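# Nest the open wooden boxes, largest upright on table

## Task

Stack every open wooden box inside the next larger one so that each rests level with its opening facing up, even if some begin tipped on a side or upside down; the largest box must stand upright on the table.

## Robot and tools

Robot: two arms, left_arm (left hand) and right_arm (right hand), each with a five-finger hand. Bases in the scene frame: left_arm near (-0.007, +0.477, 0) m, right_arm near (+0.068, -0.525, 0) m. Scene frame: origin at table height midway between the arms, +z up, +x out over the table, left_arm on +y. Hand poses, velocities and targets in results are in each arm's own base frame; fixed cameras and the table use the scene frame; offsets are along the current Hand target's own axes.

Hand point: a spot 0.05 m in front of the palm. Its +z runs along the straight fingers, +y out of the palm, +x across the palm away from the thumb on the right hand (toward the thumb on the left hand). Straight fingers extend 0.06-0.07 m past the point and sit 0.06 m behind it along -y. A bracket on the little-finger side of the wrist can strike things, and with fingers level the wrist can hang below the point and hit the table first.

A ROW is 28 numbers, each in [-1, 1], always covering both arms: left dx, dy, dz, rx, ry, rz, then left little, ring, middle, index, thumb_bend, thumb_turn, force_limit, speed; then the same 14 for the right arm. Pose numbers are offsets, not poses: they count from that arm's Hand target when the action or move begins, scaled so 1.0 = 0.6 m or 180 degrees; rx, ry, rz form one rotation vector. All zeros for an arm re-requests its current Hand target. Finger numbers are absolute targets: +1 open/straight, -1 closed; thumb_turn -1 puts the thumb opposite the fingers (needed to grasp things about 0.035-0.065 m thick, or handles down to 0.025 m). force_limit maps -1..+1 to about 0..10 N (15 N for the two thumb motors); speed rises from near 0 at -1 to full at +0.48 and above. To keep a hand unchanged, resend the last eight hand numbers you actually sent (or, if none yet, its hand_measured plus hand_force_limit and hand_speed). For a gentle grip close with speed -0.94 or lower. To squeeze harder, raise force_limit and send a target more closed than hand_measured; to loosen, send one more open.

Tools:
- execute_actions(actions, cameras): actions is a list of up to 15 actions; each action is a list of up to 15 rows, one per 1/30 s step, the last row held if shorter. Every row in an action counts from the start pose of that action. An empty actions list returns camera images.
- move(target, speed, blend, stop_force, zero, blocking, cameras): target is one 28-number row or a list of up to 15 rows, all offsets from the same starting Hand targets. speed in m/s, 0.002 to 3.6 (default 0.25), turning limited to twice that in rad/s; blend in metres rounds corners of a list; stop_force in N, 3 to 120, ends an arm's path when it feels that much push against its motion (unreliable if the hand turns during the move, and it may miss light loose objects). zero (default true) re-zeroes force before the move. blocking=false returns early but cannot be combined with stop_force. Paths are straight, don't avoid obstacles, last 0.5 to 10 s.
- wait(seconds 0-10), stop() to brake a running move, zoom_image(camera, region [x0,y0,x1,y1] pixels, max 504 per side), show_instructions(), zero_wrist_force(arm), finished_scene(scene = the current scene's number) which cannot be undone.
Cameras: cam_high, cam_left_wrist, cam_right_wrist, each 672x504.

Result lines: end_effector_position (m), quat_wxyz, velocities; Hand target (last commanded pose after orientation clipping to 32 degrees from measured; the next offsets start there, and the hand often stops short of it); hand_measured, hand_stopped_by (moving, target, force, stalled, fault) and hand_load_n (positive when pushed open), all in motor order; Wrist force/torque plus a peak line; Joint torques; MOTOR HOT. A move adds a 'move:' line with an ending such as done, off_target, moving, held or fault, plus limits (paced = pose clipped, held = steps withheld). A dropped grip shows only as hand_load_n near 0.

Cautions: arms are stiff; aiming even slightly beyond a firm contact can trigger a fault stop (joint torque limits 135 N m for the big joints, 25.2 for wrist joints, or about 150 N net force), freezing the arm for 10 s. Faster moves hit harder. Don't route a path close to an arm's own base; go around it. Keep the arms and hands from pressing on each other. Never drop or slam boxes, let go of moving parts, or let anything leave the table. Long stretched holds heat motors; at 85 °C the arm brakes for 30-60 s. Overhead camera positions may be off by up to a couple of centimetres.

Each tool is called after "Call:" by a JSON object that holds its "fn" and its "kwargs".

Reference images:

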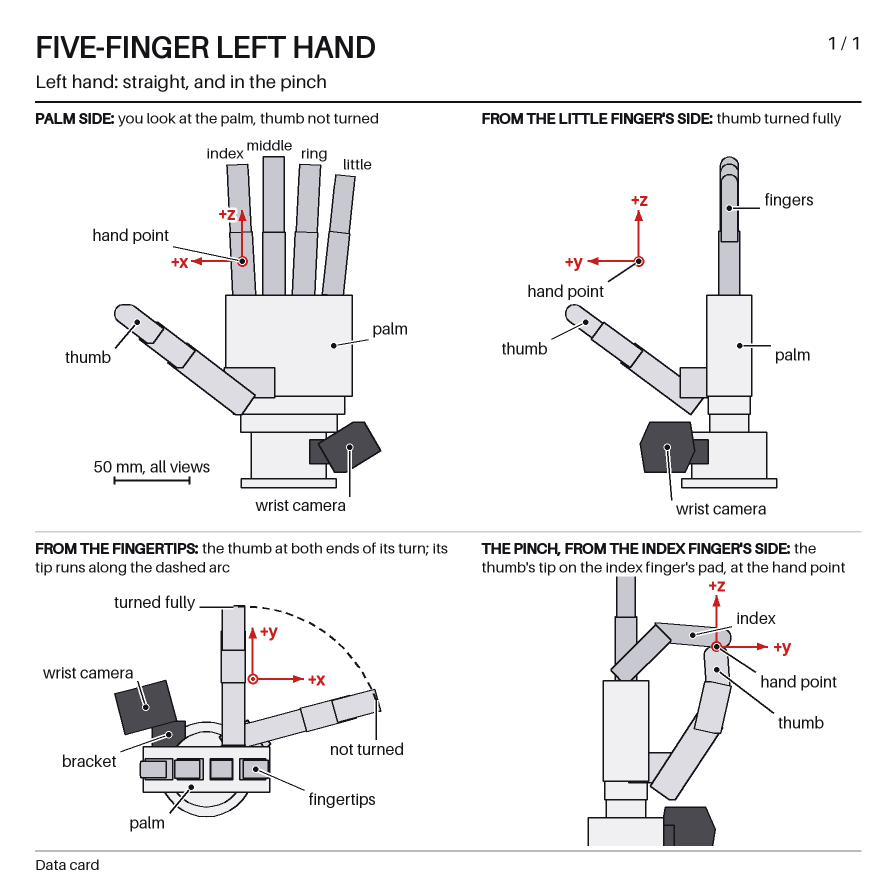

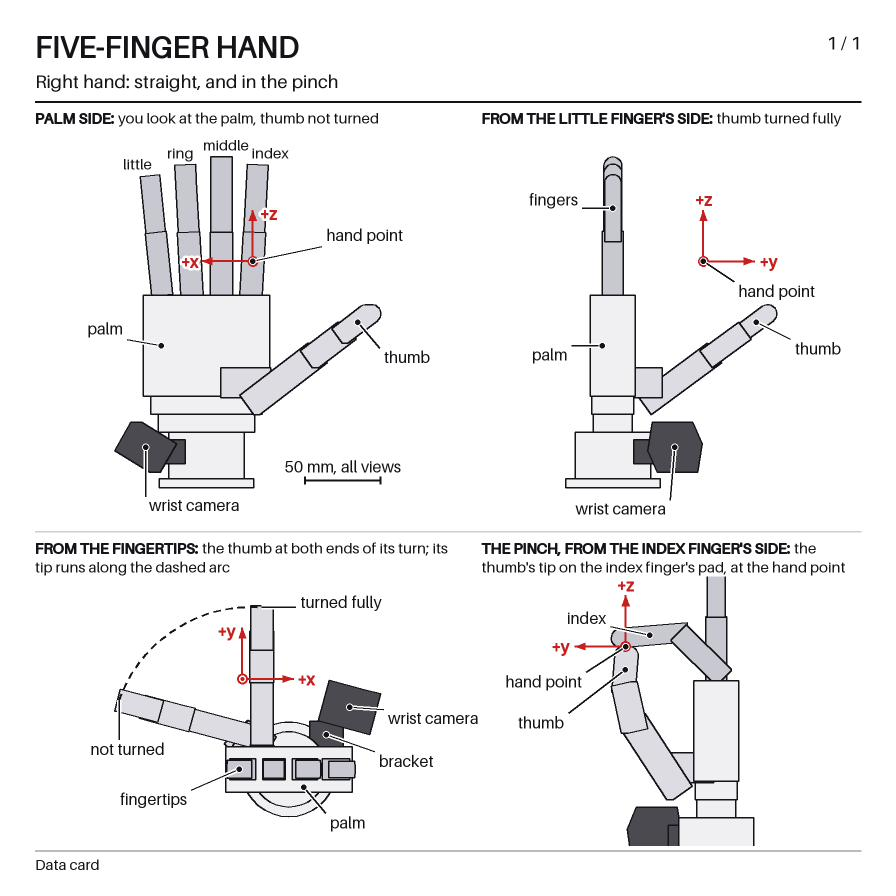

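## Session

Call:
{"fn": "execute_actions", "kwargs": {"actions": []}}

Scene clock: 0.00 s.
left_arm: end_effector_position=(+0.2786, -0.3419, +0.1732) hand_measured=(+1.000, +1.000, +1.000, +1.000, +1.000, +1.000) hand_load_n=(+0.0, +0.0, +0.5, +0.0, +0.0, +0.0) hand_stopped_by=(target, target, target, target, target, target) hand_force_limit=0.00 hand_speed=-0.80 end_effector_quat_wxyz=(-0.038, +0.788, +0.602, +0.123) | right_arm: end_effector_position=(+0.5766, +0.0027, +0.1010) hand_measured=(+1.000, +1.000, +1.000, +1.000, +1.000, +1.000) hand_load_n=(+0.0, +0.0, +0.0, +0.0, +0.0, +0.0) hand_stopped_by=(target, target, target, target, target, target) hand_force_limit=0.00 hand_speed=-0.80 end_effector_quat_wxyz=(+0.009, +0.115, +0.973, +0.197)
Joint positions: left_arm=[2.285 -1.966 -1.592 1.924 -1.822 -0.599] | right_arm=[-0.515 -0.866 1.375 1.205 1.198 -1.878]
Joint velocities: within noise
Joint torques (N m): no reading
Motor temperatures (°C): left_arm=[30 34 31 36 38 43] | right_arm=[36 32 31 40 38 36]
Wrist force (N): no reading
Wrist torque (N m): no reading
Wrist force, peak (N): no reading
Hand target: left_arm +0.2786, -0.3419, +0.1732; -0.038, +0.788, +0.602, +0.123 | right_arm +0.5766, +0.0027, +0.1010; +0.009, +0.115, +0.973, +0.197
camera_calibration:
cam_left_wrist: T_world_to_cam=[[-0.857301, 0.505683, -0.0965406, 0.435375], [0.310897, 0.658008, 0.685834, 0.0200285], [0.410339, 0.557952, -0.721326, 0.317315], [0, 0, 0, 1]] pos_world=[0.236814, -0.410387, 0.257182]
cam_right_wrist: T_world_to_cam=[[-0.0584019, 0.932847, 0.355507, -0.00333435], [0.808576, -0.164655, 0.564884, -0.527022], [0.585486, 0.320445, -0.744662, -0.148459], [0, 0, 0, 1]] pos_world=[0.512863, -0.0360934, 0.18834]

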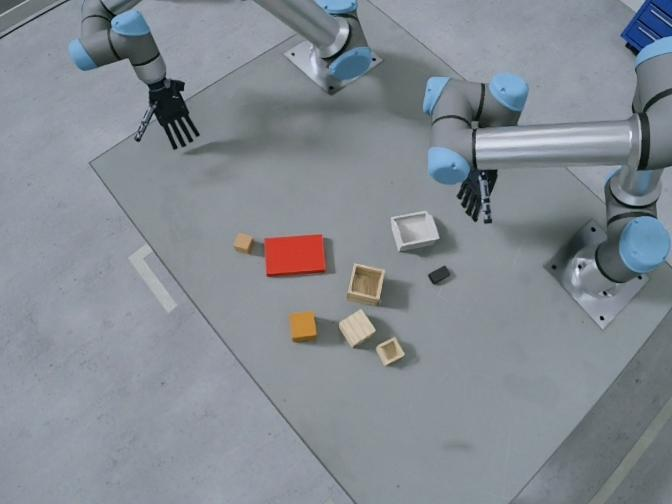

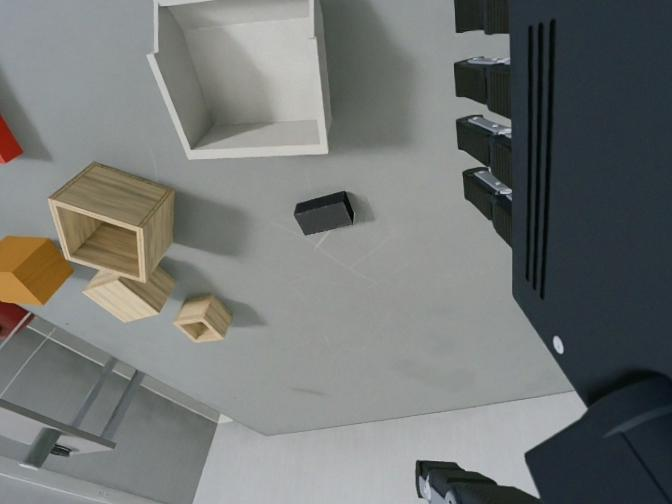

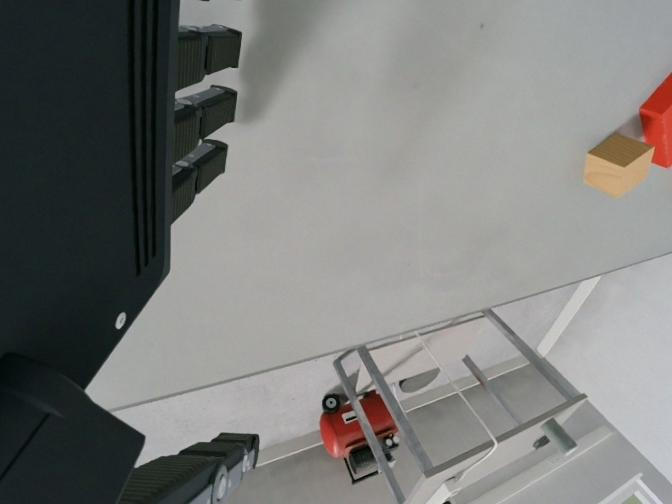

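Call:
{"fn": "zoom_image", "kwargs": {"camera": "cam_high", "region": [280, 240, 440, 380]}}

Call:
{"fn": "zoom_image", "kwargs": {"camera": "cam_left_wrist", "region": [20, 130, 260, 360]}}

Call:
{"fn": "zoom_image", "kwargs": {"camera": "cam_right_wrist", "region": [560, 80, 672, 210]}}

Scaled by 3.150 from the camera's 672x504 image, which has a finer 960x720 frame.

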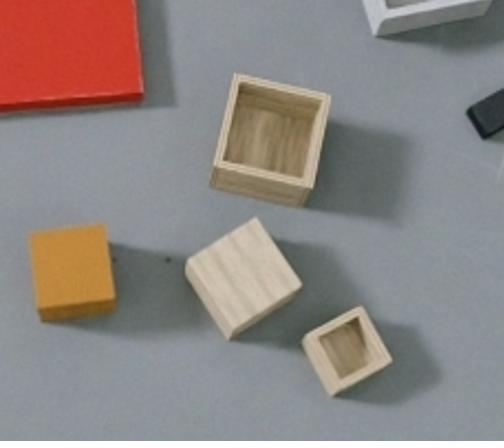

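Scaled by 2.100 from the camera's 672x504 image, which has a finer 960x720 frame.

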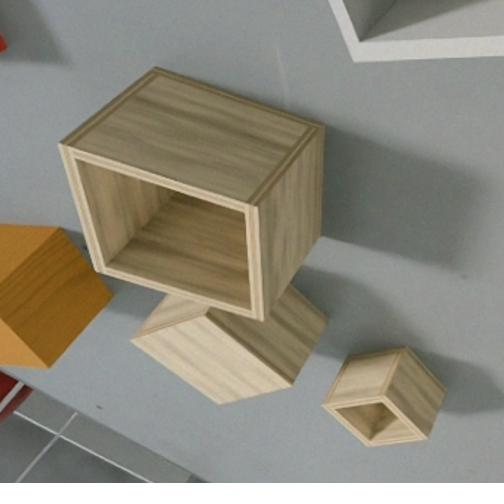

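Scaled by 3.877 from the camera's 672x504 image, which has a finer 960x720 frame.

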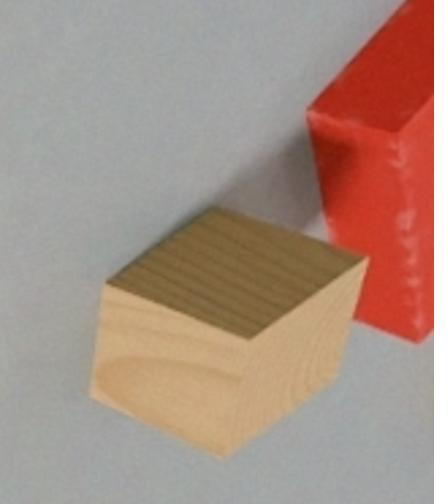

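Call:
{"fn": "zoom_image", "kwargs": {"camera": "cam_high", "region": [325, 300, 415, 375]}}

Call:
{"fn": "zoom_image", "kwargs": {"camera": "cam_left_wrist", "region": [60, 240, 240, 360]}}

Scaled by 5.600 from the camera's 672x504 image, which has a finer 960x720 frame.

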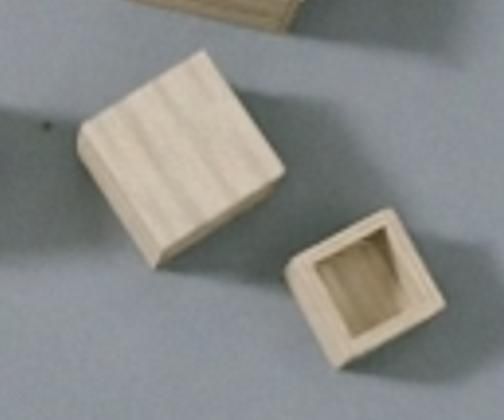

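Scaled by 2.800 from the camera's 672x504 image, which has a finer 960x720 frame.

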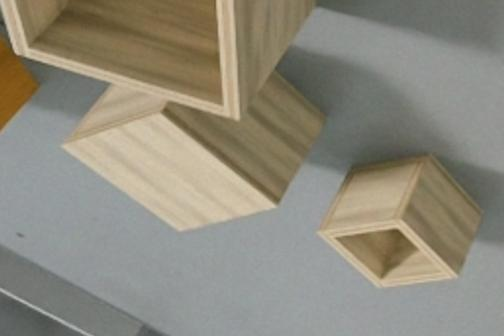

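Call:
{"fn": "move", "kwargs": {"target": [0.2103,0.5465,0.116,-0.1956,0.3256,0.7802,1,1,0.35,0.35,1,-1,0,0.4,0,0,0,0,0,0,1,1,1,1,1,1,0,-0.8], "speed": 0.6, "cameras": ["all"]}}

Scene clock: 23.10 s.
left_arm: end_effector_position=(+0.6340, -0.2978, +0.1649) hand_measured=(+1.000, +1.000, +0.350, +0.350, +1.000, -1.000) hand_load_n=(+0.0, +0.0, +0.0, +0.0, +0.0, -0.5) hand_stopped_by=(target, target, target, target, target, target) hand_force_limit=0.00 hand_speed=0.40 end_effector_quat_wxyz=(-0.164, +0.656, -0.610, +0.414) end_effector_velocity=(+0.000, -0.001, +0.001) end_effector_angular_velocity=(+0.003, -0.003, -0.005) | right_arm: end_effector_position=(+0.5766, +0.0027, +0.1010) hand_measured=(+1.000, +1.000, +1.000, +1.000, +1.000, +1.000) hand_load_n=(+0.0, +0.0, +0.0, +0.0, +0.0, +0.0) hand_stopped_by=(target, target, target, target, target, target) hand_force_limit=0.00 hand_speed=-0.80 end_effector_quat_wxyz=(+0.009, +0.115, +0.973, +0.197)
Joint positions: left_arm=[3.04 -2.043 -1.392 2.769 -1.356 2.863] | right_arm=[-0.515 -0.866 1.375 1.205 1.198 -1.878]
Joint velocities: left_arm=[-0.002 0.001 0.002 -0.001 0 0.005] | right_arm=[within noise]
Joint torques (N m): left_arm=[-10.06 39.31 29.27 -0.85 1.72 2.3] | right_arm=[0.98 -39.65 -14.93 2.44 -0.55 0.09]
Wrist force (N): left_arm=[-0.1 -0.3 0.1] | right_arm=[0.1 -0.3 0.2]
Wrist torque (N m): left_arm=[-0.05 0.07 0.13] | right_arm=[-0.06 -0.01 -0.01]
Wrist force, peak (N): left_arm=[0.2 -1.1 0.4] | right_arm=[0.2 0.0 0.6]
Hand target: left_arm +0.6339, -0.2979, +0.1650; -0.164, +0.656, -0.610, +0.414 | right_arm +0.5766, +0.0027, +0.1010; +0.009, +0.115, +0.973, +0.197
Off the commanded pose: left_arm 0.000 m, 0 deg | right_arm 0.000 m, 0 deg.
move: done
camera_calibration:
cam_left_wrist: T_world_to_cam=[[0.675906, -0.0521414, 0.735141, -0.558309], [-0.549304, -0.70066, 0.455347, 0.0649568], [0.491342, -0.711587, -0.502222, -0.324615], [0, 0, 0, 1]] pos_world=[0.572542, -0.21459, 0.21783]
cam_right_wrist: T_world_to_cam=[[-0.0584019, 0.932847, 0.355507, -0.00333435], [0.808576, -0.164655, 0.564884, -0.527022], [0.585486, 0.320445, -0.744662, -0.148459], [0, 0, 0, 1]] pos_world=[0.512863, -0.0360934, 0.18834]

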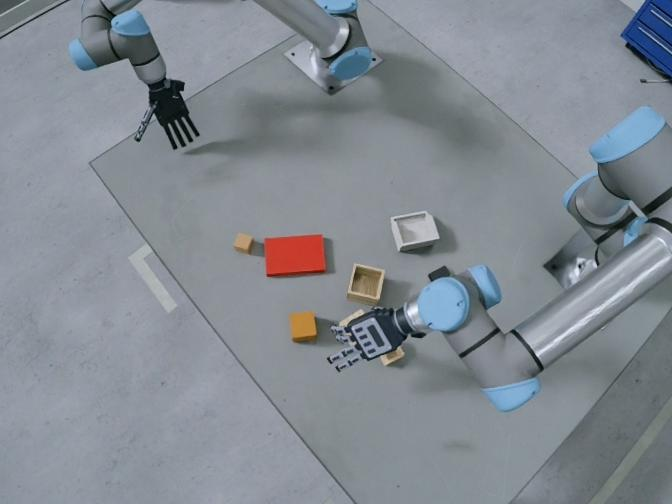

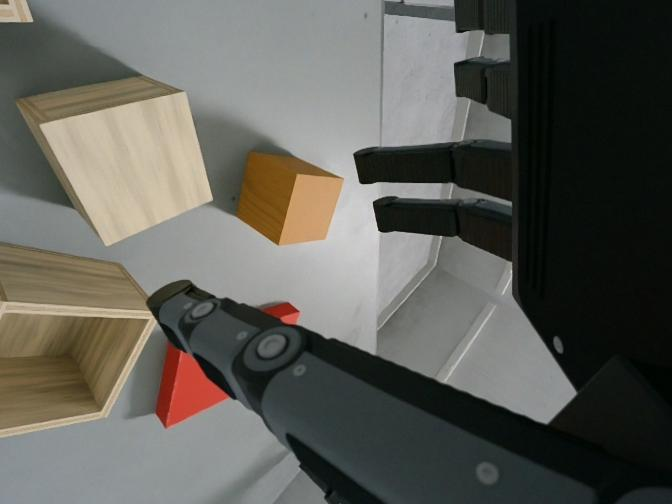

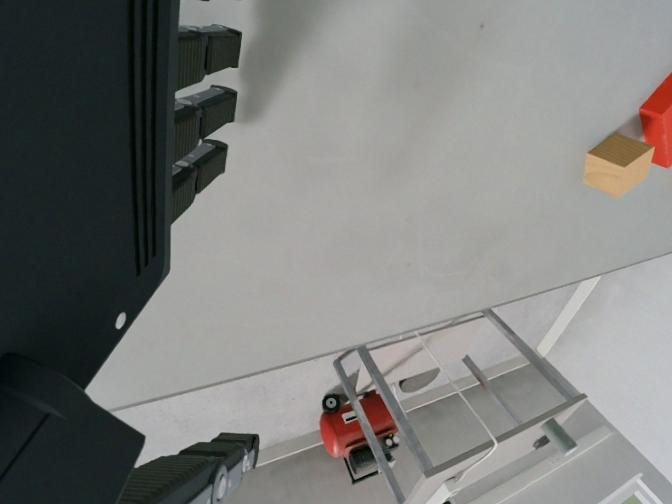

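Call:
{"fn": "zoom_image", "kwargs": {"camera": "cam_left_wrist", "region": [0, 60, 240, 260]}}

Scaled by 2.100 from the camera's 672x504 image, which has a finer 960x720 frame.

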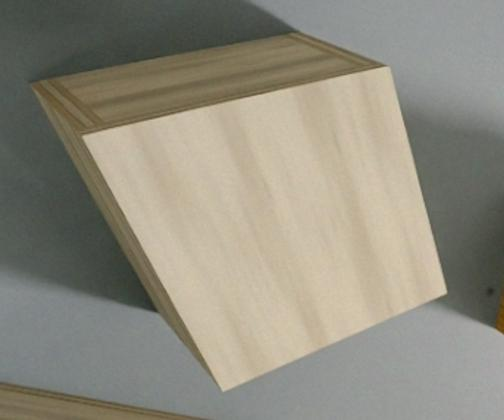

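Call:
{"fn": "move", "kwargs": {"target": [-0.0588,0.16,0.0937,-0.0019,0.004,0.0034,1,1,0.35,0.35,1,-1,0,0.4,0,0,0,0,0,0,1,1,1,1,1,1,0,-0.8], "speed": 0.2, "cameras": ["cam_left_wrist"]}}

Call:
{"fn": "zoom_image", "kwargs": {"camera": "cam_left_wrist", "region": [100, 90, 480, 340]}}

Scene clock: 26.30 s.
left_arm: end_effector_position=(+0.6149, -0.3006, +0.0499) hand_measured=(+1.000, +1.000, +0.350, +0.350, +1.000, -1.000) hand_load_n=(+0.0, +0.0, +0.0, +0.0, +0.0, +0.0) hand_stopped_by=(target, target, target, target, target, target) hand_force_limit=0.00 hand_speed=0.40 end_effector_quat_wxyz=(-0.160, +0.650, -0.616, +0.415) | right_arm: end_effector_position=(+0.5766, +0.0027, +0.1010) hand_measured=(+1.000, +1.000, +1.000, +1.000, +1.000, +1.000) hand_load_n=(+0.0, +0.0, +0.0, +0.0, +0.0, +0.0) hand_stopped_by=(target, target, target, target, target, target) hand_force_limit=0.00 hand_speed=-0.80 end_effector_quat_wxyz=(+0.009, +0.115, +0.973, +0.197)
Joint positions: left_arm=[3.036 -2.123 -1.591 3.045 -1.345 2.872] | right_arm=[-0.515 -0.866 1.375 1.205 1.198 -1.878]
Joint torques (N m): left_arm=[-3.31 40.33 12.89 0.87 -1.83 -2.89] | right_arm=[0.57 -40.13 -15.17 2.37 -0.54 0.06]
Wrist force (N): left_arm=[0.2 -0.6 0.0] | right_arm=[0.2 -0.1 0.0]
Wrist torque (N m): left_arm=[-0.09 0.00 0.10] | right_arm=[-0.02 -0.04 0.01]
Wrist force, peak (N): left_arm=[0.9 -1.5 -0.8] | right_arm=[0.4 -0.1 0.7]
Hand target: left_arm +0.6149, -0.3006, +0.0498; -0.160, +0.650, -0.616, +0.415 | right_arm +0.5766, +0.0027, +0.1010; +0.009, +0.115, +0.973, +0.197
Off the commanded pose: left_arm 0.000 m, 0 deg | right_arm 0.000 m, 0 deg.
move: done
camera_calibration:
cam_left_wrist: T_world_to_cam=[[0.674745, -0.0645936, 0.735219, -0.464071], [-0.562012, -0.690668, 0.455105, 0.115697], [0.478396, -0.720281, -0.502327, -0.369701], [0, 0, 0, 1]] pos_world=[0.555016, -0.216356, 0.102829]
Images, in order (width x height): cam_left_wrist 672x504.

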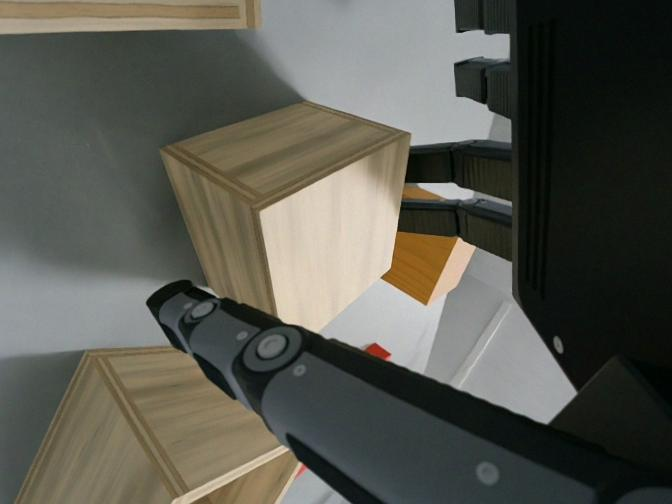

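Scaled by 1.326 from the camera's 672x504 image, which has a finer 960x720 frame.

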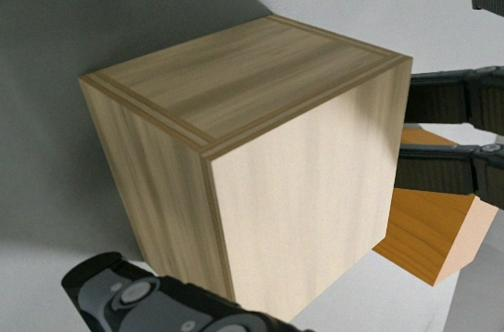

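Call:
{"fn": "move", "kwargs": {"target": [0,-0.0102,0.0121,0,0,0,1,1,0.35,0.35,1,-1,0,0.4,0,0,0,0,0,0,1,1,1,1,1,1,0,-0.8], "speed": 0.08}}

Call:
{"fn": "execute_actions", "kwargs": {"actions": [[[0,0,0,0,0,0,1,1,-0.3,-0.3,1,-1,-0.25,-0.8,0,0,0,0,0,0,1,1,1,1,1,1,0,-0.8]],[[0,0,0,0,0,0,1,1,-0.3,-0.3,1,-1,-0.25,-0.8,0,0,0,0,0,0,1,1,1,1,1,1,0,-0.8]]], "cameras": ["cam_left_wrist"]}}

Scene clock: 27.77 s.
left_arm: end_effector_position=(+0.6244, -0.3016, +0.0498) hand_measured=(+1.000, +1.000, +0.350, +0.350, +1.000, -1.000) hand_load_n=(+0.0, +0.0, +0.0, +0.0, +0.0, +0.0) hand_stopped_by=(target, target, target, target, target, target) hand_force_limit=0.00 hand_speed=0.40 end_effector_quat_wxyz=(-0.160, +0.650, -0.616, +0.415) | right_arm: end_effector_position=(+0.5766, +0.0027, +0.1010) hand_measured=(+1.000, +1.000, +1.000, +1.000, +1.000, +1.000) hand_load_n=(+0.0, +0.0, +0.0, +0.0, +0.0, +0.0) hand_stopped_by=(target, target, target, target, target, target) hand_force_limit=0.00 hand_speed=-0.80 end_effector_quat_wxyz=(+0.009, +0.115, +0.973, +0.197)
Joint positions: left_arm=[3.036 -2.142 -1.559 3.032 -1.345 2.872] | right_arm=[-0.515 -0.866 1.375 1.205 1.198 -1.878]
Joint torques (N m): left_arm=[9.62 51.85 13.94 0.04 -1.85 -2.83] | right_arm=[0.43 -40.11 -14.96 2.41 -0.51 0.17]
Wrist force (N): left_arm=[0.1 -0.6 -0.4] | right_arm=[0.4 0.2 0.3]
Wrist torque (N m): left_arm=[-0.07 0.01 0.11] | right_arm=[0.01 -0.07 0.03]
Wrist force, peak (N): left_arm=[0.3 -0.8 -0.1] | right_arm=[0.3 -0.2 0.4]
Hand target: left_arm +0.6243, -0.3016, +0.0499; -0.160, +0.650, -0.616, +0.415 | right_arm +0.5766, +0.0027, +0.1010; +0.009, +0.115, +0.973, +0.197
Off the commanded pose: left_arm 0.000 m, 0 deg | right_arm 0.000 m, 0 deg.
move: done

Scene clock: 28.97 s.
left_arm: end_effector_position=(+0.6243, -0.3016, +0.0499) hand_measured=(+1.000, +1.000, +0.058, +0.038, +1.000, -1.000) hand_load_n=(+0.0, +0.0, +10.0, +6.0, +2.0, -1.0) hand_stopped_by=(target, target, force, force, target, target) hand_force_limit=-0.25 hand_speed=-0.80 end_effector_quat_wxyz=(-0.160, +0.650, -0.616, +0.415) | right_arm: end_effector_position=(+0.5766, +0.0027, +0.1010) hand_measured=(+1.000, +1.000, +1.000, +1.000, +1.000, +1.000) hand_load_n=(+0.0, +0.0, +0.0, +0.0, +0.0, +0.0) hand_stopped_by=(target, target, target, target, target, target) hand_force_limit=0.00 hand_speed=-0.80 end_effector_quat_wxyz=(+0.009, +0.115, +0.973, +0.197)
Joint positions: left_arm=[3.036 -2.142 -1.559 3.032 -1.345 2.872] | right_arm=[-0.515 -0.866 1.375 1.205 1.198 -1.878]
Joint torques (N m): left_arm=[2.5 51.54 13.6 0.74 -1.34 -2.15] | right_arm=[0.8 -39.65 -15.07 2.39 -0.52 0.1]
Wrist force (N): left_arm=[0.1 -0.3 0.0] | right_arm=[0.2 0.1 0.3]
Wrist torque (N m): left_arm=[-0.06 -0.02 0.12] | right_arm=[0.00 -0.04 0.02]
Wrist force, peak (N): left_arm=[0.4 -0.6 -0.2] | right_arm=[0.2 -0.2 0.5]
Hand target: left_arm +0.6243, -0.3016, +0.0499; -0.160, +0.650, -0.616, +0.415 | right_arm +0.5766, +0.0027, +0.1010; +0.009, +0.115, +0.973, +0.197
Off the commanded pose: left_arm 0.000 m, 0 deg | right_arm 0.000 m, 0 deg.
Step readings (end_effector_position of left_arm | right_arm):
0: (+0.6244, -0.3016, +0.0498) | (+0.5766, +0.0027, +0.1010)
1: (+0.6243, -0.3016, +0.0498) | (+0.5766, +0.0027, +0.1010)
2: (+0.6243, -0.3016, +0.0498) | (+0.5766, +0.0027, +0.1010)
4: (+0.6243, -0.3016, +0.0498) | (+0.5766, +0.0027, +0.1010)
8: (+0.6243, -0.3016, +0.0498) | (+0.5766, +0.0027, +0.1010)
15: (+0.6243, -0.3016, +0.0498) | (+0.5766, +0.0027, +0.1010)
16: (+0.6243, -0.3016, +0.0499) | (+0.5766, +0.0027, +0.1010)
17: (+0.6243, -0.3016, +0.0499) | (+0.5766, +0.0027, +0.1010)
19: (+0.6243, -0.3016, +0.0499) | (+0.5766, +0.0027, +0.1010)
23: (+0.6243, -0.3016, +0.0499) | (+0.5766, +0.0027, +0.1010)
30: (+0.6243, -0.3016, +0.0499) | (+0.5766, +0.0027, +0.1010)
camera_calibration:
cam_left_wrist: T_world_to_cam=[[0.674794, -0.0644519, 0.735186, -0.470472], [-0.561857, -0.690767, 0.455146, 0.120176], [0.478507, -0.720199, -0.502338, -0.374962], [0, 0, 0, 1]] pos_world=[0.564416, -0.217357, 0.102829]
Images, in order (width x height): cam_left_wrist 672x504.

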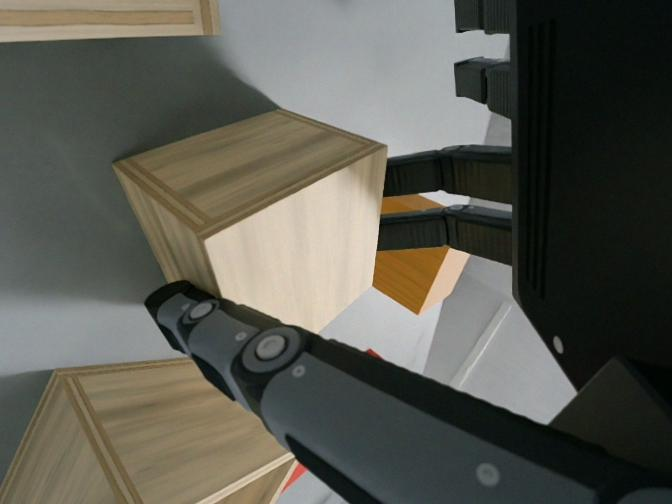

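Call:
{"fn": "move", "kwargs": {"target": [[0.0513,-0.108,-0.0906,0,0,0,1,1,-0.3,-0.3,1,-1,-0.25,-0.8,0,0,0,0,0,0,1,1,1,1,1,1,0,-0.8],[-0.3935,-0.1597,-0.226,0,-0.3214,0.383,1,1,-0.3,-0.3,1,-1,-0.25,-0.8,0,0,0,0,0,0,1,1,1,1,1,1,0,-0.8],[-0.43,-0.0828,-0.1617,0,-0.3214,0.383,1,1,-0.3,-0.3,1,-1,-0.25,-0.8,0,0,0,0,0,0,1,1,1,1,1,1,0,-0.8]], "speed": [0.12,0.4,0.15], "blend": [0.02,0.02,0], "cameras": ["cam_high","cam_left_wrist"]}}

Call:
{"fn": "zoom_image", "kwargs": {"camera": "cam_left_wrist", "region": [60, 60, 500, 390]}}

Scene clock: 34.33 s.
left_arm: end_effector_position=(+0.6126, -0.0218, +0.0559) hand_measured=(+1.000, +1.000, +0.058, +0.038, +1.000, -1.000) hand_load_n=(+0.0, +0.0, +9.5, +6.5, +2.0, +0.0) hand_stopped_by=(target, target, force, force, target, target) hand_force_limit=-0.25 hand_speed=-0.80 end_effector_quat_wxyz=(+0.618, -0.315, +0.715, +0.089) | right_arm: end_effector_position=(+0.5766, +0.0027, +0.1010) hand_measured=(+1.000, +1.000, +1.000, +1.000, +1.000, +1.000) hand_load_n=(+0.0, +0.0, +0.0, +0.0, +0.0, +0.0) hand_stopped_by=(target, target, target, target, target, target) hand_force_limit=0.00 hand_speed=-0.80 end_effector_quat_wxyz=(+0.009, +0.115, +0.973, +0.197)
Joint positions: left_arm=[3.021 -2.093 -1.84 3.651 -2.229 4.264] | right_arm=[-0.515 -0.866 1.375 1.205 1.198 -1.878]
Joint torques (N m): left_arm=[-9.33 32.68 21.5 1.13 -2.32 1.66] | right_arm=[0.79 -39.84 -14.59 2.36 -0.68 0.06]
Wrist force (N): left_arm=[0.6 0.3 1.0] | right_arm=[0.1 -0.1 0.4]
Wrist torque (N m): left_arm=[-0.13 0.07 -0.34] | right_arm=[-0.05 -0.03 0.00]
Wrist force, peak (N): left_arm=[2.1 0.8 0.9] | right_arm=[0.4 -0.2 0.5]
Hand target: left_arm +0.6127, -0.0218, +0.0558; +0.618, -0.315, +0.715, +0.089 | right_arm +0.5766, +0.0027, +0.1010; +0.009, +0.115, +0.973, +0.197
Off the commanded pose: left_arm 0.000 m, 0 deg | right_arm 0.000 m, 0 deg.
move: done
camera_calibration:
cam_left_wrist: T_world_to_cam=[[0.592345, -0.805625, 0.00977013, -0.374094], [-0.530274, -0.398963, -0.74809, 0.358391], [0.606578, 0.437947, -0.663526, -0.209061], [0, 0, 0, 1]] pos_world=[0.53845, -0.0668372, 0.133046]
Images, in order (width x height): cam_high 672x504, cam_left_wrist 672x504.

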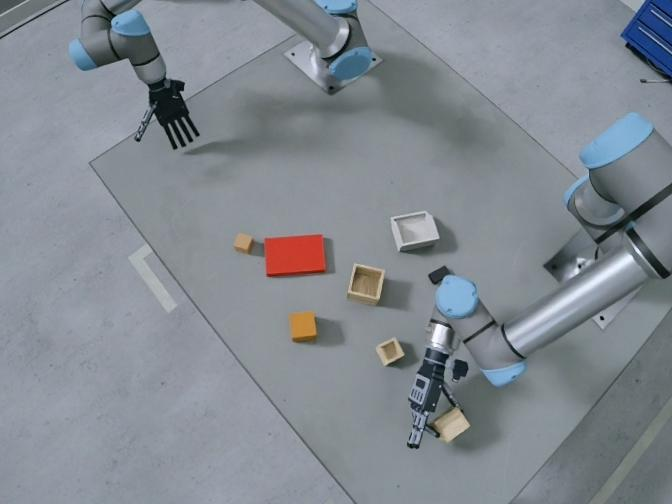

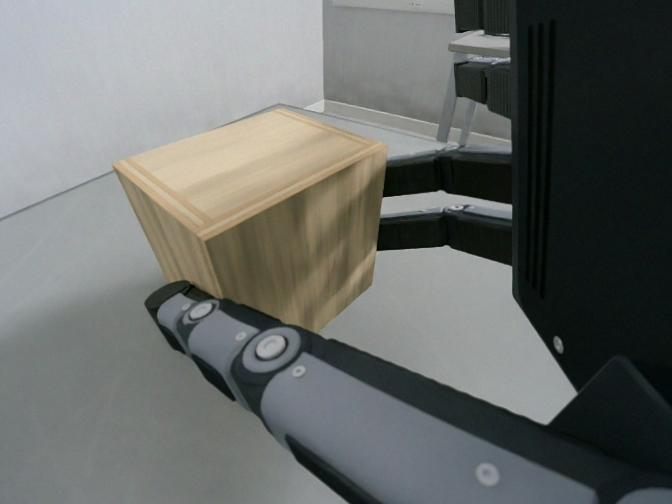

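Scaled by 1.145 from the camera's 672x504 image, which has a finer 960x720 frame.

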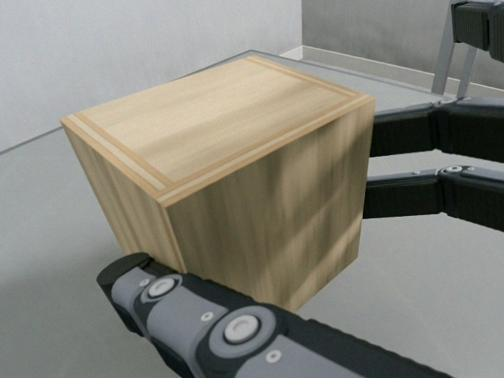

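Call:
{"fn": "move", "kwargs": {"target": [0.0533,0.0148,0.0125,0,0,0,1,1,-0.3,-0.3,1,-1,-0.25,-0.8,0,0,0,0,0,0,1,1,1,1,1,1,0,-0.8], "speed": 0.025, "stop_force": 3, "cameras": ["cam_left_wrist"]}}

Scene clock: 36.93 s.
left_arm: end_effector_position=(+0.6127, -0.0219, +0.0242) hand_measured=(+1.000, +1.000, +0.058, +0.038, +1.000, -1.000) hand_load_n=(+0.0, +0.0, +9.5, +7.0, +2.0, -1.0) hand_stopped_by=(target, target, force, force, target, target) hand_force_limit=-0.25 hand_speed=-0.80 end_effector_quat_wxyz=(+0.618, -0.315, +0.715, +0.089) | right_arm: end_effector_position=(+0.5766, +0.0027, +0.1010) hand_measured=(+1.000, +1.000, +1.000, +1.000, +1.000, +1.000) hand_load_n=(+0.0, +0.0, +0.0, +0.0, +0.0, +0.0) hand_stopped_by=(target, target, target, target, target, target) hand_force_limit=0.00 hand_speed=-0.80 end_effector_quat_wxyz=(+0.009, +0.115, +0.973, +0.197)
Joint positions: left_arm=[3.021 -2.151 -1.855 3.722 -2.229 4.264] | right_arm=[-0.515 -0.866 1.375 1.205 1.198 -1.878]
Joint torques (N m): left_arm=[0.68 37.44 23.08 1.27 1.79 -2.55] | right_arm=[0.89 -39.86 -15.12 2.42 -0.64 0.07]
Wrist force (N): left_arm=[0.7 0.1 0.9] | right_arm=[0.3 0.0 0.1]
Wrist torque (N m): left_arm=[-0.15 0.05 -0.33] | right_arm=[0.00 -0.05 0.02]
Wrist force, peak (N): left_arm=[-11.5 -4.5 -5.4] | right_arm=[0.5 -0.1 0.4]
Hand target: left_arm +0.6127, -0.0219, +0.0242; +0.618, -0.315, +0.715, +0.089 (not the last commanded pose) | right_arm +0.5766, +0.0027, +0.1010; +0.009, +0.115, +0.973, +0.197
Off the commanded pose: left_arm 0.002 m, 0 deg | right_arm 0.000 m, 0 deg.
move: contact (left_arm)
camera_calibration:
cam_left_wrist: T_world_to_cam=[[0.592345, -0.805625, 0.00977013, -0.373784], [-0.530274, -0.398963, -0.74809, 0.334676], [0.606578, 0.437947, -0.663526, -0.230095], [0, 0, 0, 1]] pos_world=[0.53845, -0.0668372, 0.101346]
Images, in order (width x height): cam_left_wrist 672x504.

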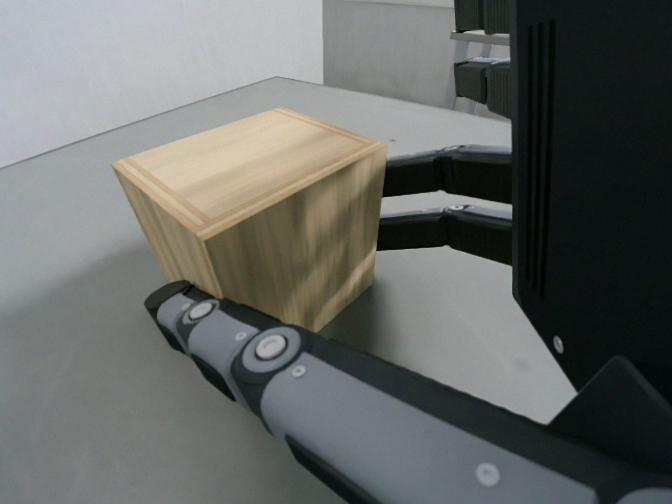

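Call:
{"fn": "move", "kwargs": {"target": [[0,0,0,0,0,0,1,1,0.35,0.35,1,-1,-0.25,-0.3,0,0,0,0,0,0,1,1,1,1,1,1,0,-0.8],[0,0.0054,-0.0064,0,0,0,1,1,0.35,0.35,1,-1,-0.25,-0.3,0,0,0,0,0,0,1,1,1,1,1,1,0,-0.8],[0,-0.0735,-0.0682,0,0,0,1,1,0.35,0.35,1,-1,-0.25,-0.3,0,0,0,0,0,0,1,1,1,1,1,1,0,-0.8],[-0.1558,-0.085,-0.0714,0,0.1786,-0.2128,1,1,0.35,0.35,1,-1,-0.25,-0.3,0,0,0,0,0,0,1,1,1,1,1,1,0,-0.8],[-0.2057,0.0482,0.0297,0,0.3572,-0.4256,1,1,0.35,0.35,1,-1,-0.25,-0.3,0,0,0,0,0,0,1,1,1,1,1,1,0,-0.8]], "speed": [0.1,0.05,0.15,0.45,0.45], "blend": [0,0.002,0.02,0.03,0], "cameras": ["cam_left_wrist","cam_high"]}}

Call:
{"fn": "zoom_image", "kwargs": {"camera": "cam_left_wrist", "region": [20, 20, 400, 320]}}

Scene clock: 42.67 s.
left_arm: end_effector_position=(+0.6159, +0.0521, +0.1286) hand_measured=(+1.000, +1.000, +0.350, +0.350, +1.000, -1.000) hand_load_n=(+0.0, +0.0, +0.0, +0.0, +0.0, +0.0) hand_stopped_by=(target, target, target, target, target, target) hand_force_limit=-0.25 hand_speed=-0.30 end_effector_quat_wxyz=(-0.097, +0.666, -0.579, +0.461) | right_arm: end_effector_position=(+0.5766, +0.0027, +0.1010) hand_measured=(+1.000, +1.000, +1.000, +1.000, +1.000, +1.000) hand_load_n=(+0.0, +0.0, +0.0, +0.0, +0.0, +0.0) hand_stopped_by=(target, target, target, target, target, target) hand_force_limit=0.00 hand_speed=-0.80 end_effector_quat_wxyz=(+0.009, +0.115, +0.973, +0.197)
Joint positions: left_arm=[3.795 -2.155 -1.445 2.565 -0.704 3.404] | right_arm=[-0.515 -0.866 1.375 1.205 1.198 -1.878]
Joint torques (N m): left_arm=[3.34 38.03 20.27 -2.03 2.92 -2.87] | right_arm=[0.65 -40.1 -15.34 2.42 -0.73 0.14]
Wrist force (N): left_arm=[0.1 -0.2 -0.2] | right_arm=[0.1 -0.1 0.0]
Wrist torque (N m): left_arm=[-0.04 0.01 0.11] | right_arm=[-0.03 -0.02 0.01]
Wrist force, peak (N): left_arm=[0.2 1.5 1.7] | right_arm=[0.4 0.2 0.6]
Hand target: left_arm +0.6159, +0.0521, +0.1286; -0.097, +0.666, -0.579, +0.461 | right_arm +0.5766, +0.0027, +0.1010; +0.009, +0.115, +0.973, +0.197
Off the commanded pose: left_arm 0.000 m, 0 deg | right_arm 0.000 m, 0 deg.
move: done
camera_calibration:
cam_left_wrist: T_world_to_cam=[[0.688864, 0.0621174, 0.722224, -0.513448], [-0.551921, -0.60097, 0.578116, 0.2974], [0.469946, -0.796854, -0.379703, -0.0831776], [0, 0, 0, 1]] pos_world=[0.556927, 0.144343, 0.16731]
Images, in order (width x height): cam_high 672x504, cam_left_wrist 672x504.

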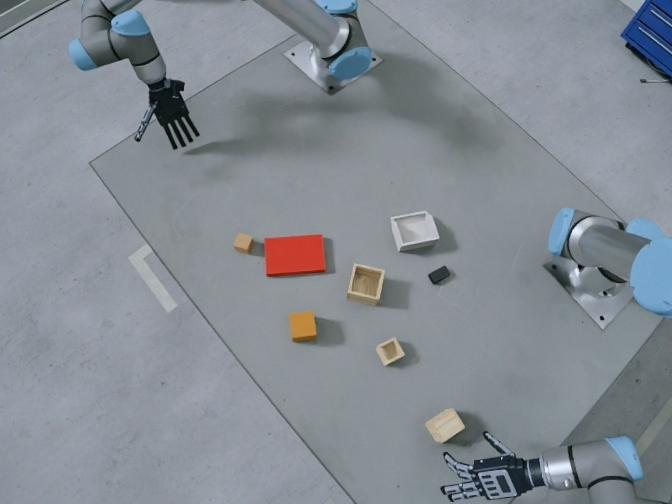

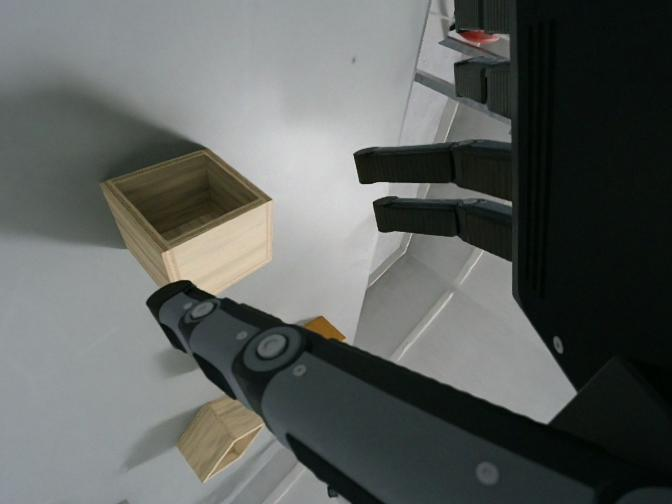

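Scaled by 1.326 from the camera's 672x504 image, which has a finer 960x720 frame.

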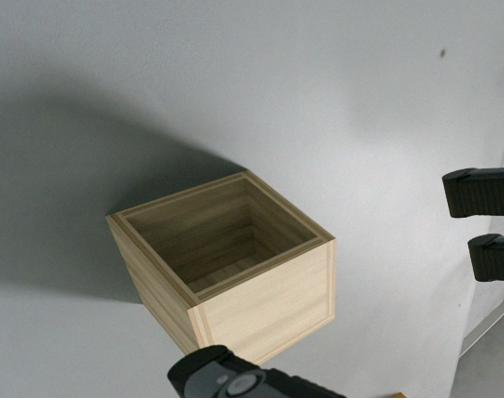

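Call:
{"fn": "move", "kwargs": {"target": [[0.0042,0.117,0.0975,-0.0022,0.003,0.0025,1,1,0.35,0.35,1,-1,-0.25,-0.3,0,0,0,0,0,0,1,1,1,1,1,1,0,-0.8],[0.0042,0.1132,0.102,-0.0022,0.003,0.0025,1,1,0.35,0.35,1,-1,-0.25,-0.3,0,0,0,0,0,0,1,1,1,1,1,1,0,-0.8]], "speed": [0.15,0.05], "blend": [0.002,0], "cameras": ["cam_left_wrist"]}}

Scene clock: 45.30 s.
left_arm: end_effector_position=(+0.6138, +0.0040, +0.0507) hand_measured=(+1.000, +1.000, +0.350, +0.350, +1.000, -1.000) hand_load_n=(+0.0, +0.0, +0.0, +0.0, +0.0, -0.5) hand_stopped_by=(target, target, target, target, target, target) hand_force_limit=-0.25 hand_speed=-0.30 end_effector_quat_wxyz=(-0.094, +0.662, -0.584, +0.461) | right_arm: end_effector_position=(+0.5766, +0.0027, +0.1010) hand_measured=(+1.000, +1.000, +1.000, +1.000, +1.000, +1.000) hand_load_n=(+0.0, +0.0, +0.0, +0.0, +0.0, +0.0) hand_stopped_by=(target, target, target, target, target, target) hand_force_limit=0.00 hand_speed=-0.80 end_effector_quat_wxyz=(+0.009, +0.115, +0.973, +0.197)
Joint positions: left_arm=[3.719 -2.205 -1.576 2.806 -0.738 3.324] | right_arm=[-0.515 -0.866 1.375 1.205 1.198 -1.878]
Joint torques (N m): left_arm=[13.26 52.84 11.48 -0.57 3.17 2.38] | right_arm=[0.94 -40.76 -15.34 2.37 -0.75 0.04]
Wrist force (N): left_arm=[0.0 -0.2 -0.1] | right_arm=[0.3 0.0 0.3]
Wrist torque (N m): left_arm=[-0.05 0.02 0.11] | right_arm=[-0.02 -0.05 0.02]
Wrist force, peak (N): left_arm=[0.1 -1.3 -1.3] | right_arm=[0.5 0.1 0.4]
Hand target: left_arm +0.6138, +0.0041, +0.0508; -0.094, +0.662, -0.584, +0.461 | right_arm +0.5766, +0.0027, +0.1010; +0.009, +0.115, +0.973, +0.197
Off the commanded pose: left_arm 0.000 m, 0 deg | right_arm 0.000 m, 0 deg.
move: done; blend cut to 0.0018 m at target 1
camera_calibration:
cam_left_wrist: T_world_to_cam=[[0.689801, 0.0528466, 0.722068, -0.453226], [-0.560211, -0.592813, 0.578564, 0.317296], [0.458626, -0.803604, -0.379318, -0.143079], [0, 0, 0, 1]] pos_world=[0.556008, 0.0970695, 0.0894112]
Images, in order (width x height): cam_left_wrist 672x504.

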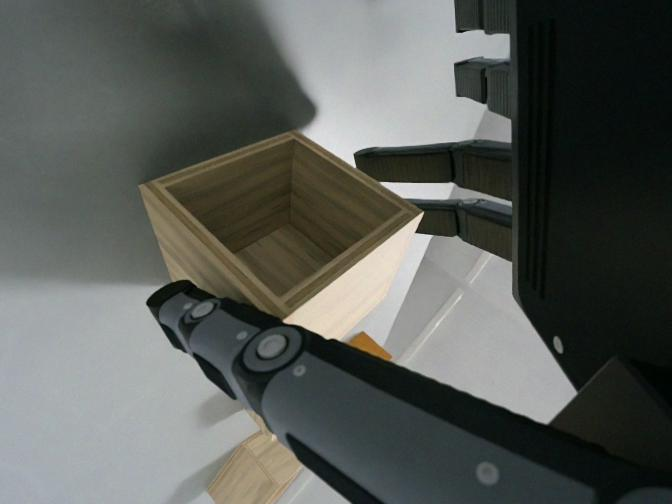

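Call:
{"fn": "execute_actions", "kwargs": {"actions": [[[0,0,0,0,0,0,1,1,-0.3,-0.3,1,-1,-0.25,-0.8,0,0,0,0,0,0,1,1,1,1,1,1,0,-0.8]],[[0,0,0,0,0,0,1,1,-0.3,-0.3,1,-1,-0.25,-0.8,0,0,0,0,0,0,1,1,1,1,1,1,0,-0.8]]], "cameras": ["cam_left_wrist"]}}

Scene clock: 46.80 s.
left_arm: end_effector_position=(+0.6138, +0.0041, +0.0508) hand_measured=(+1.000, +1.000, +0.094, +0.058, +1.000, -1.000) hand_load_n=(+0.0, +0.0, +2.0, +10.5, +1.0, -2.0) hand_stopped_by=(target, target, force, force, target, target) hand_force_limit=-0.25 hand_speed=-0.80 end_effector_quat_wxyz=(-0.094, +0.662, -0.584, +0.461) | right_arm: end_effector_position=(+0.5766, +0.0027, +0.1010) hand_measured=(+1.000, +1.000, +1.000, +1.000, +1.000, +1.000) hand_load_n=(+0.0, +0.0, +0.0, +0.0, +0.0, +0.0) hand_stopped_by=(target, target, target, target, target, target) hand_force_limit=0.00 hand_speed=-0.80 end_effector_quat_wxyz=(+0.009, +0.115, +0.973, +0.197)
Joint positions: left_arm=[3.719 -2.205 -1.577 2.806 -0.737 3.324] | right_arm=[-0.515 -0.866 1.375 1.205 1.198 -1.878]
Joint torques (N m): left_arm=[13.86 52.66 20.05 -0.37 2.61 2.23] | right_arm=[0.91 -40.7 -15.44 2.31 -0.79 0.07]
Wrist force (N): left_arm=[-0.1 0.0 -0.2] | right_arm=[0.3 0.0 0.3]
Wrist torque (N m): left_arm=[-0.06 0.02 0.12] | right_arm=[-0.02 -0.05 0.02]
Wrist force, peak (N): left_arm=[0.2 -0.1 -0.6] | right_arm=[0.3 0.2 0.6]
Hand target: left_arm +0.6138, +0.0041, +0.0508; -0.094, +0.662, -0.584, +0.461 | right_arm +0.5766, +0.0027, +0.1010; +0.009, +0.115, +0.973, +0.197
Off the commanded pose: left_arm 0.000 m, 0 deg | right_arm 0.000 m, 0 deg.
Step readings (end_effector_position of left_arm | right_arm):
0: (+0.6138, +0.0041, +0.0507) | (+0.5766, +0.0027, +0.1010)
1: (+0.6138, +0.0041, +0.0508) | (+0.5766, +0.0027, +0.1010)
2: (+0.6138, +0.0041, +0.0508) | (+0.5766, +0.0027, +0.1010)
4: (+0.6138, +0.0041, +0.0508) | (+0.5766, +0.0027, +0.1010)
8: (+0.6138, +0.0041, +0.0508) | (+0.5766, +0.0027, +0.1010)
15: (+0.6138, +0.0041, +0.0508) | (+0.5766, +0.0027, +0.1010)
16: (+0.6138, +0.0041, +0.0508) | (+0.5766, +0.0027, +0.1010)
17: (+0.6138, +0.0041, +0.0508) | (+0.5766, +0.0027, +0.1010)
19: (+0.6138, +0.0041, +0.0508) | (+0.5766, +0.0027, +0.1010)
23: (+0.6138, +0.0041, +0.0508) | (+0.5766, +0.0027, +0.1010)
30: (+0.6138, +0.0041, +0.0508) | (+0.5766, +0.0027, +0.1010)
camera_calibration:
cam_left_wrist: T_world_to_cam=[[0.689576, 0.0527888, 0.722287, -0.453188], [-0.560409, -0.592828, 0.578357, 0.317542], [0.458723, -0.803597, -0.379216, -0.143108], [0, 0, 0, 1]] pos_world=[0.556108, 0.0971695, 0.0894105]
Images, in order (width x height): cam_left_wrist 672x504.

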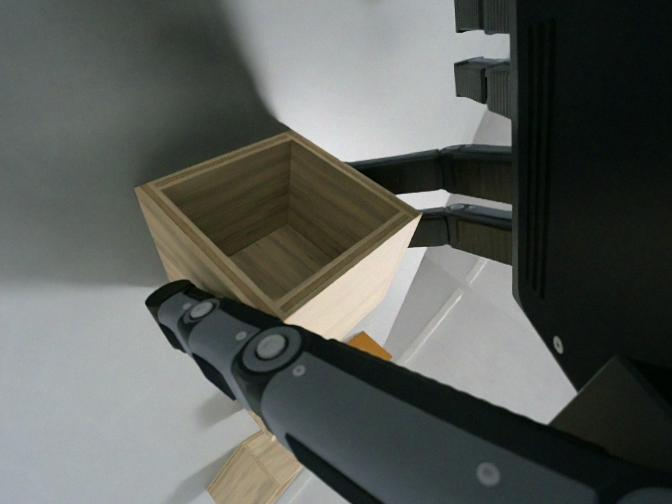

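Call:
{"fn": "move", "kwargs": {"target": [[0,0,0,0,0,0,1,1,-0.36,-0.3,1,-1,-0.25,-0.85,0,0,0,0,0,0,1,1,1,1,1,1,0,-0.8],[0.05,-0.0663,-0.0557,0,0,0,1,1,-0.36,-0.3,1,-1,-0.25,-0.85,0,0,0,0,0,0,1,1,1,1,1,1,0,-0.8],[0.06,-0.0307,-0.0257,0,-0.3214,0.383,1,1,-0.36,-0.3,1,-1,-0.25,-0.85,0,0,0,0,0,0,1,1,1,1,1,1,0,-0.8],[0.0183,0.0246,0.0207,0,-0.3214,0.383,1,1,-0.36,-0.3,1,-1,-0.25,-0.85,0,0,0,0,0,0,1,1,1,1,1,1,0,-0.8]], "speed": [0.1,0.12,0.4,0.12], "blend": [0,0.01,0.01,0], "cameras": ["cam_left_wrist","cam_high"]}}

Scene clock: 51.80 s.
left_arm: end_effector_position=(+0.6114, -0.0149, +0.0396) hand_measured=(+1.000, +1.000, +0.082, +0.058, +1.000, -1.000) hand_load_n=(+0.0, +0.0, +8.5, +9.5, +1.5, -0.5) hand_stopped_by=(target, target, force, force, target, target) hand_force_limit=-0.25 hand_speed=-0.85 end_effector_quat_wxyz=(+0.582, -0.361, +0.728, +0.025) | right_arm: end_effector_position=(+0.5766, +0.0027, +0.1010) hand_measured=(+1.000, +1.000, +1.000, +1.000, +1.000, +1.000) hand_load_n=(-0.5, +0.0, +0.0, +0.0, +0.0, +0.0) hand_stopped_by=(target, target, target, target, target, target) hand_force_limit=0.00 hand_speed=-0.80 end_effector_quat_wxyz=(+0.009, +0.115, +0.973, +0.197)
Joint positions: left_arm=[3.085 -2.07 -1.842 3.53 -2.098 4.096] | right_arm=[-0.515 -0.866 1.375 1.205 1.198 -1.878]
Joint torques (N m): left_arm=[8.67 36.44 23.27 0.38 -2.45 2.21] | right_arm=[0.52 -40.76 -15.64 2.3 -0.83 0.13]
Wrist force (N): left_arm=[0.5 0.3 1.0] | right_arm=[0.0 -0.1 0.3]
Wrist torque (N m): left_arm=[-0.11 0.08 -0.29] | right_arm=[-0.03 -0.01 0.00]
Wrist force, peak (N): left_arm=[1.6 1.0 1.3] | right_arm=[0.4 -0.3 0.5]
Hand target: left_arm +0.6115, -0.0149, +0.0396; +0.582, -0.361, +0.728, +0.025 | right_arm +0.5766, +0.0027, +0.1010; +0.009, +0.115, +0.973, +0.197
Off the commanded pose: left_arm 0.000 m, 0 deg | right_arm 0.000 m, 0 deg.
move: done
camera_calibration:
cam_left_wrist: T_world_to_cam=[[0.582567, -0.801044, 0.137639, -0.366666], [-0.551071, -0.513756, -0.657553, 0.355729], [0.597442, 0.30722, -0.740729, -0.215372], [0, 0, 0, 1]] pos_world=[0.538312, -0.0447917, 0.124846]
Images, in order (width x height): cam_high 672x504, cam_left_wrist 672x504.

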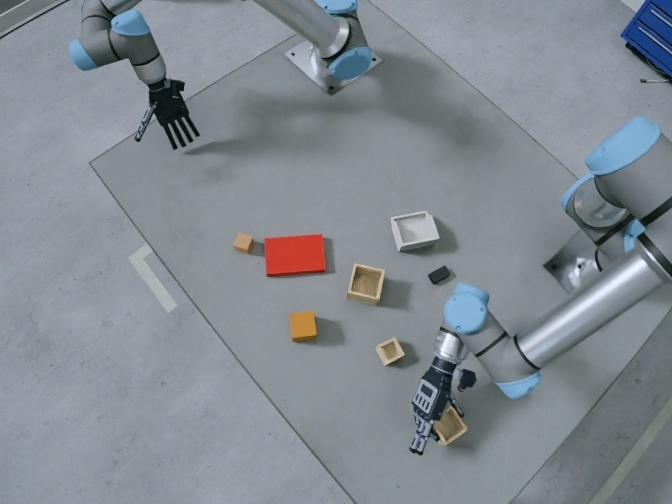

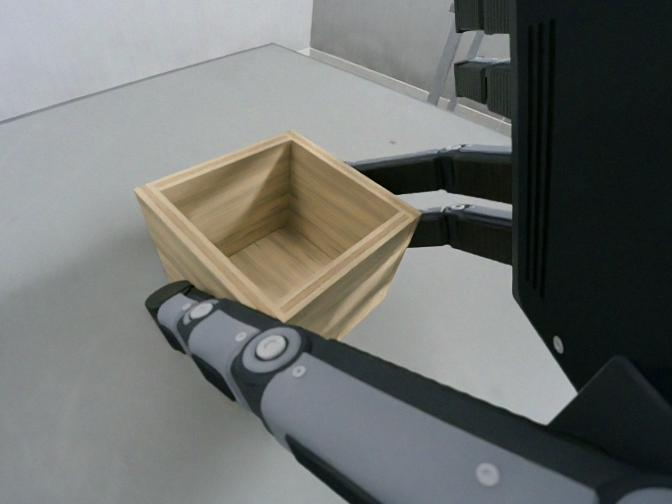

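Call:
{"fn": "move", "kwargs": {"target": [0.0217,0.0096,0.008,0,0,0,1,1,-0.36,-0.3,1,-1,-0.25,-0.85,0,0,0,0,0,0,1,1,1,1,1,1,0,-0.8], "speed": 0.025, "stop_force": 3, "cameras": ["cam_left_wrist"]}}

Scene clock: 53.60 s.
left_arm: end_effector_position=(+0.6114, -0.0149, +0.0281) hand_measured=(+1.000, +1.000, +0.082, +0.058, +1.000, -1.000) hand_load_n=(+0.0, +0.0, +7.5, +10.0, +1.5, -0.5) hand_stopped_by=(target, target, force, force, target, target) hand_force_limit=-0.25 hand_speed=-0.85 end_effector_quat_wxyz=(+0.582, -0.361, +0.728, +0.025) | right_arm: end_effector_position=(+0.5766, +0.0027, +0.1010) hand_measured=(+1.000, +1.000, +1.000, +1.000, +1.000, +1.000) hand_load_n=(+0.0, +0.0, +0.0, +0.0, -0.5, +0.0) hand_stopped_by=(target, target, target, target, target, target) hand_force_limit=0.00 hand_speed=-0.80 end_effector_quat_wxyz=(+0.009, +0.115, +0.973, +0.197)
Joint positions: left_arm=[3.085 -2.09 -1.849 3.557 -2.098 4.096] | right_arm=[-0.515 -0.866 1.375 1.205 1.198 -1.878]
Joint torques (N m): left_arm=[5.65 38.64 24.6 1.43 1.68 -0.35] | right_arm=[0.56 -40.26 -15.43 2.44 -0.83 0.09]
Wrist force (N): left_arm=[1.0 0.2 1.1] | right_arm=[0.3 0.0 0.2]
Wrist torque (N m): left_arm=[-0.14 0.00 -0.27] | right_arm=[-0.02 -0.04 0.01]
Wrist force, peak (N): left_arm=[-11.3 -6.5 -5.8] | right_arm=[0.4 0.1 0.4]
Hand target: left_arm +0.6114, -0.0149, +0.0281; +0.582, -0.361, +0.728, +0.025 (not the last commanded pose) | right_arm +0.5766, +0.0027, +0.1010; +0.009, +0.115, +0.973, +0.197
Off the commanded pose: left_arm 0.004 m, 0 deg | right_arm 0.000 m, 0 deg.
move: contact (left_arm)
camera_calibration:
cam_left_wrist: T_world_to_cam=[[0.582556, -0.801036, 0.137731, -0.365074], [-0.550965, -0.513765, -0.657634, 0.348053], [0.59755, 0.307224, -0.74064, -0.224033], [0, 0, 0, 1]] pos_world=[0.538312, -0.0447917, 0.113245]
Images, in order (width x height): cam_left_wrist 672x504.

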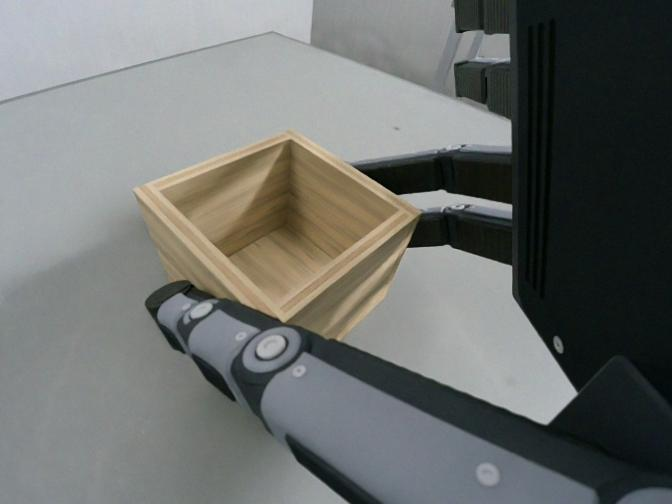

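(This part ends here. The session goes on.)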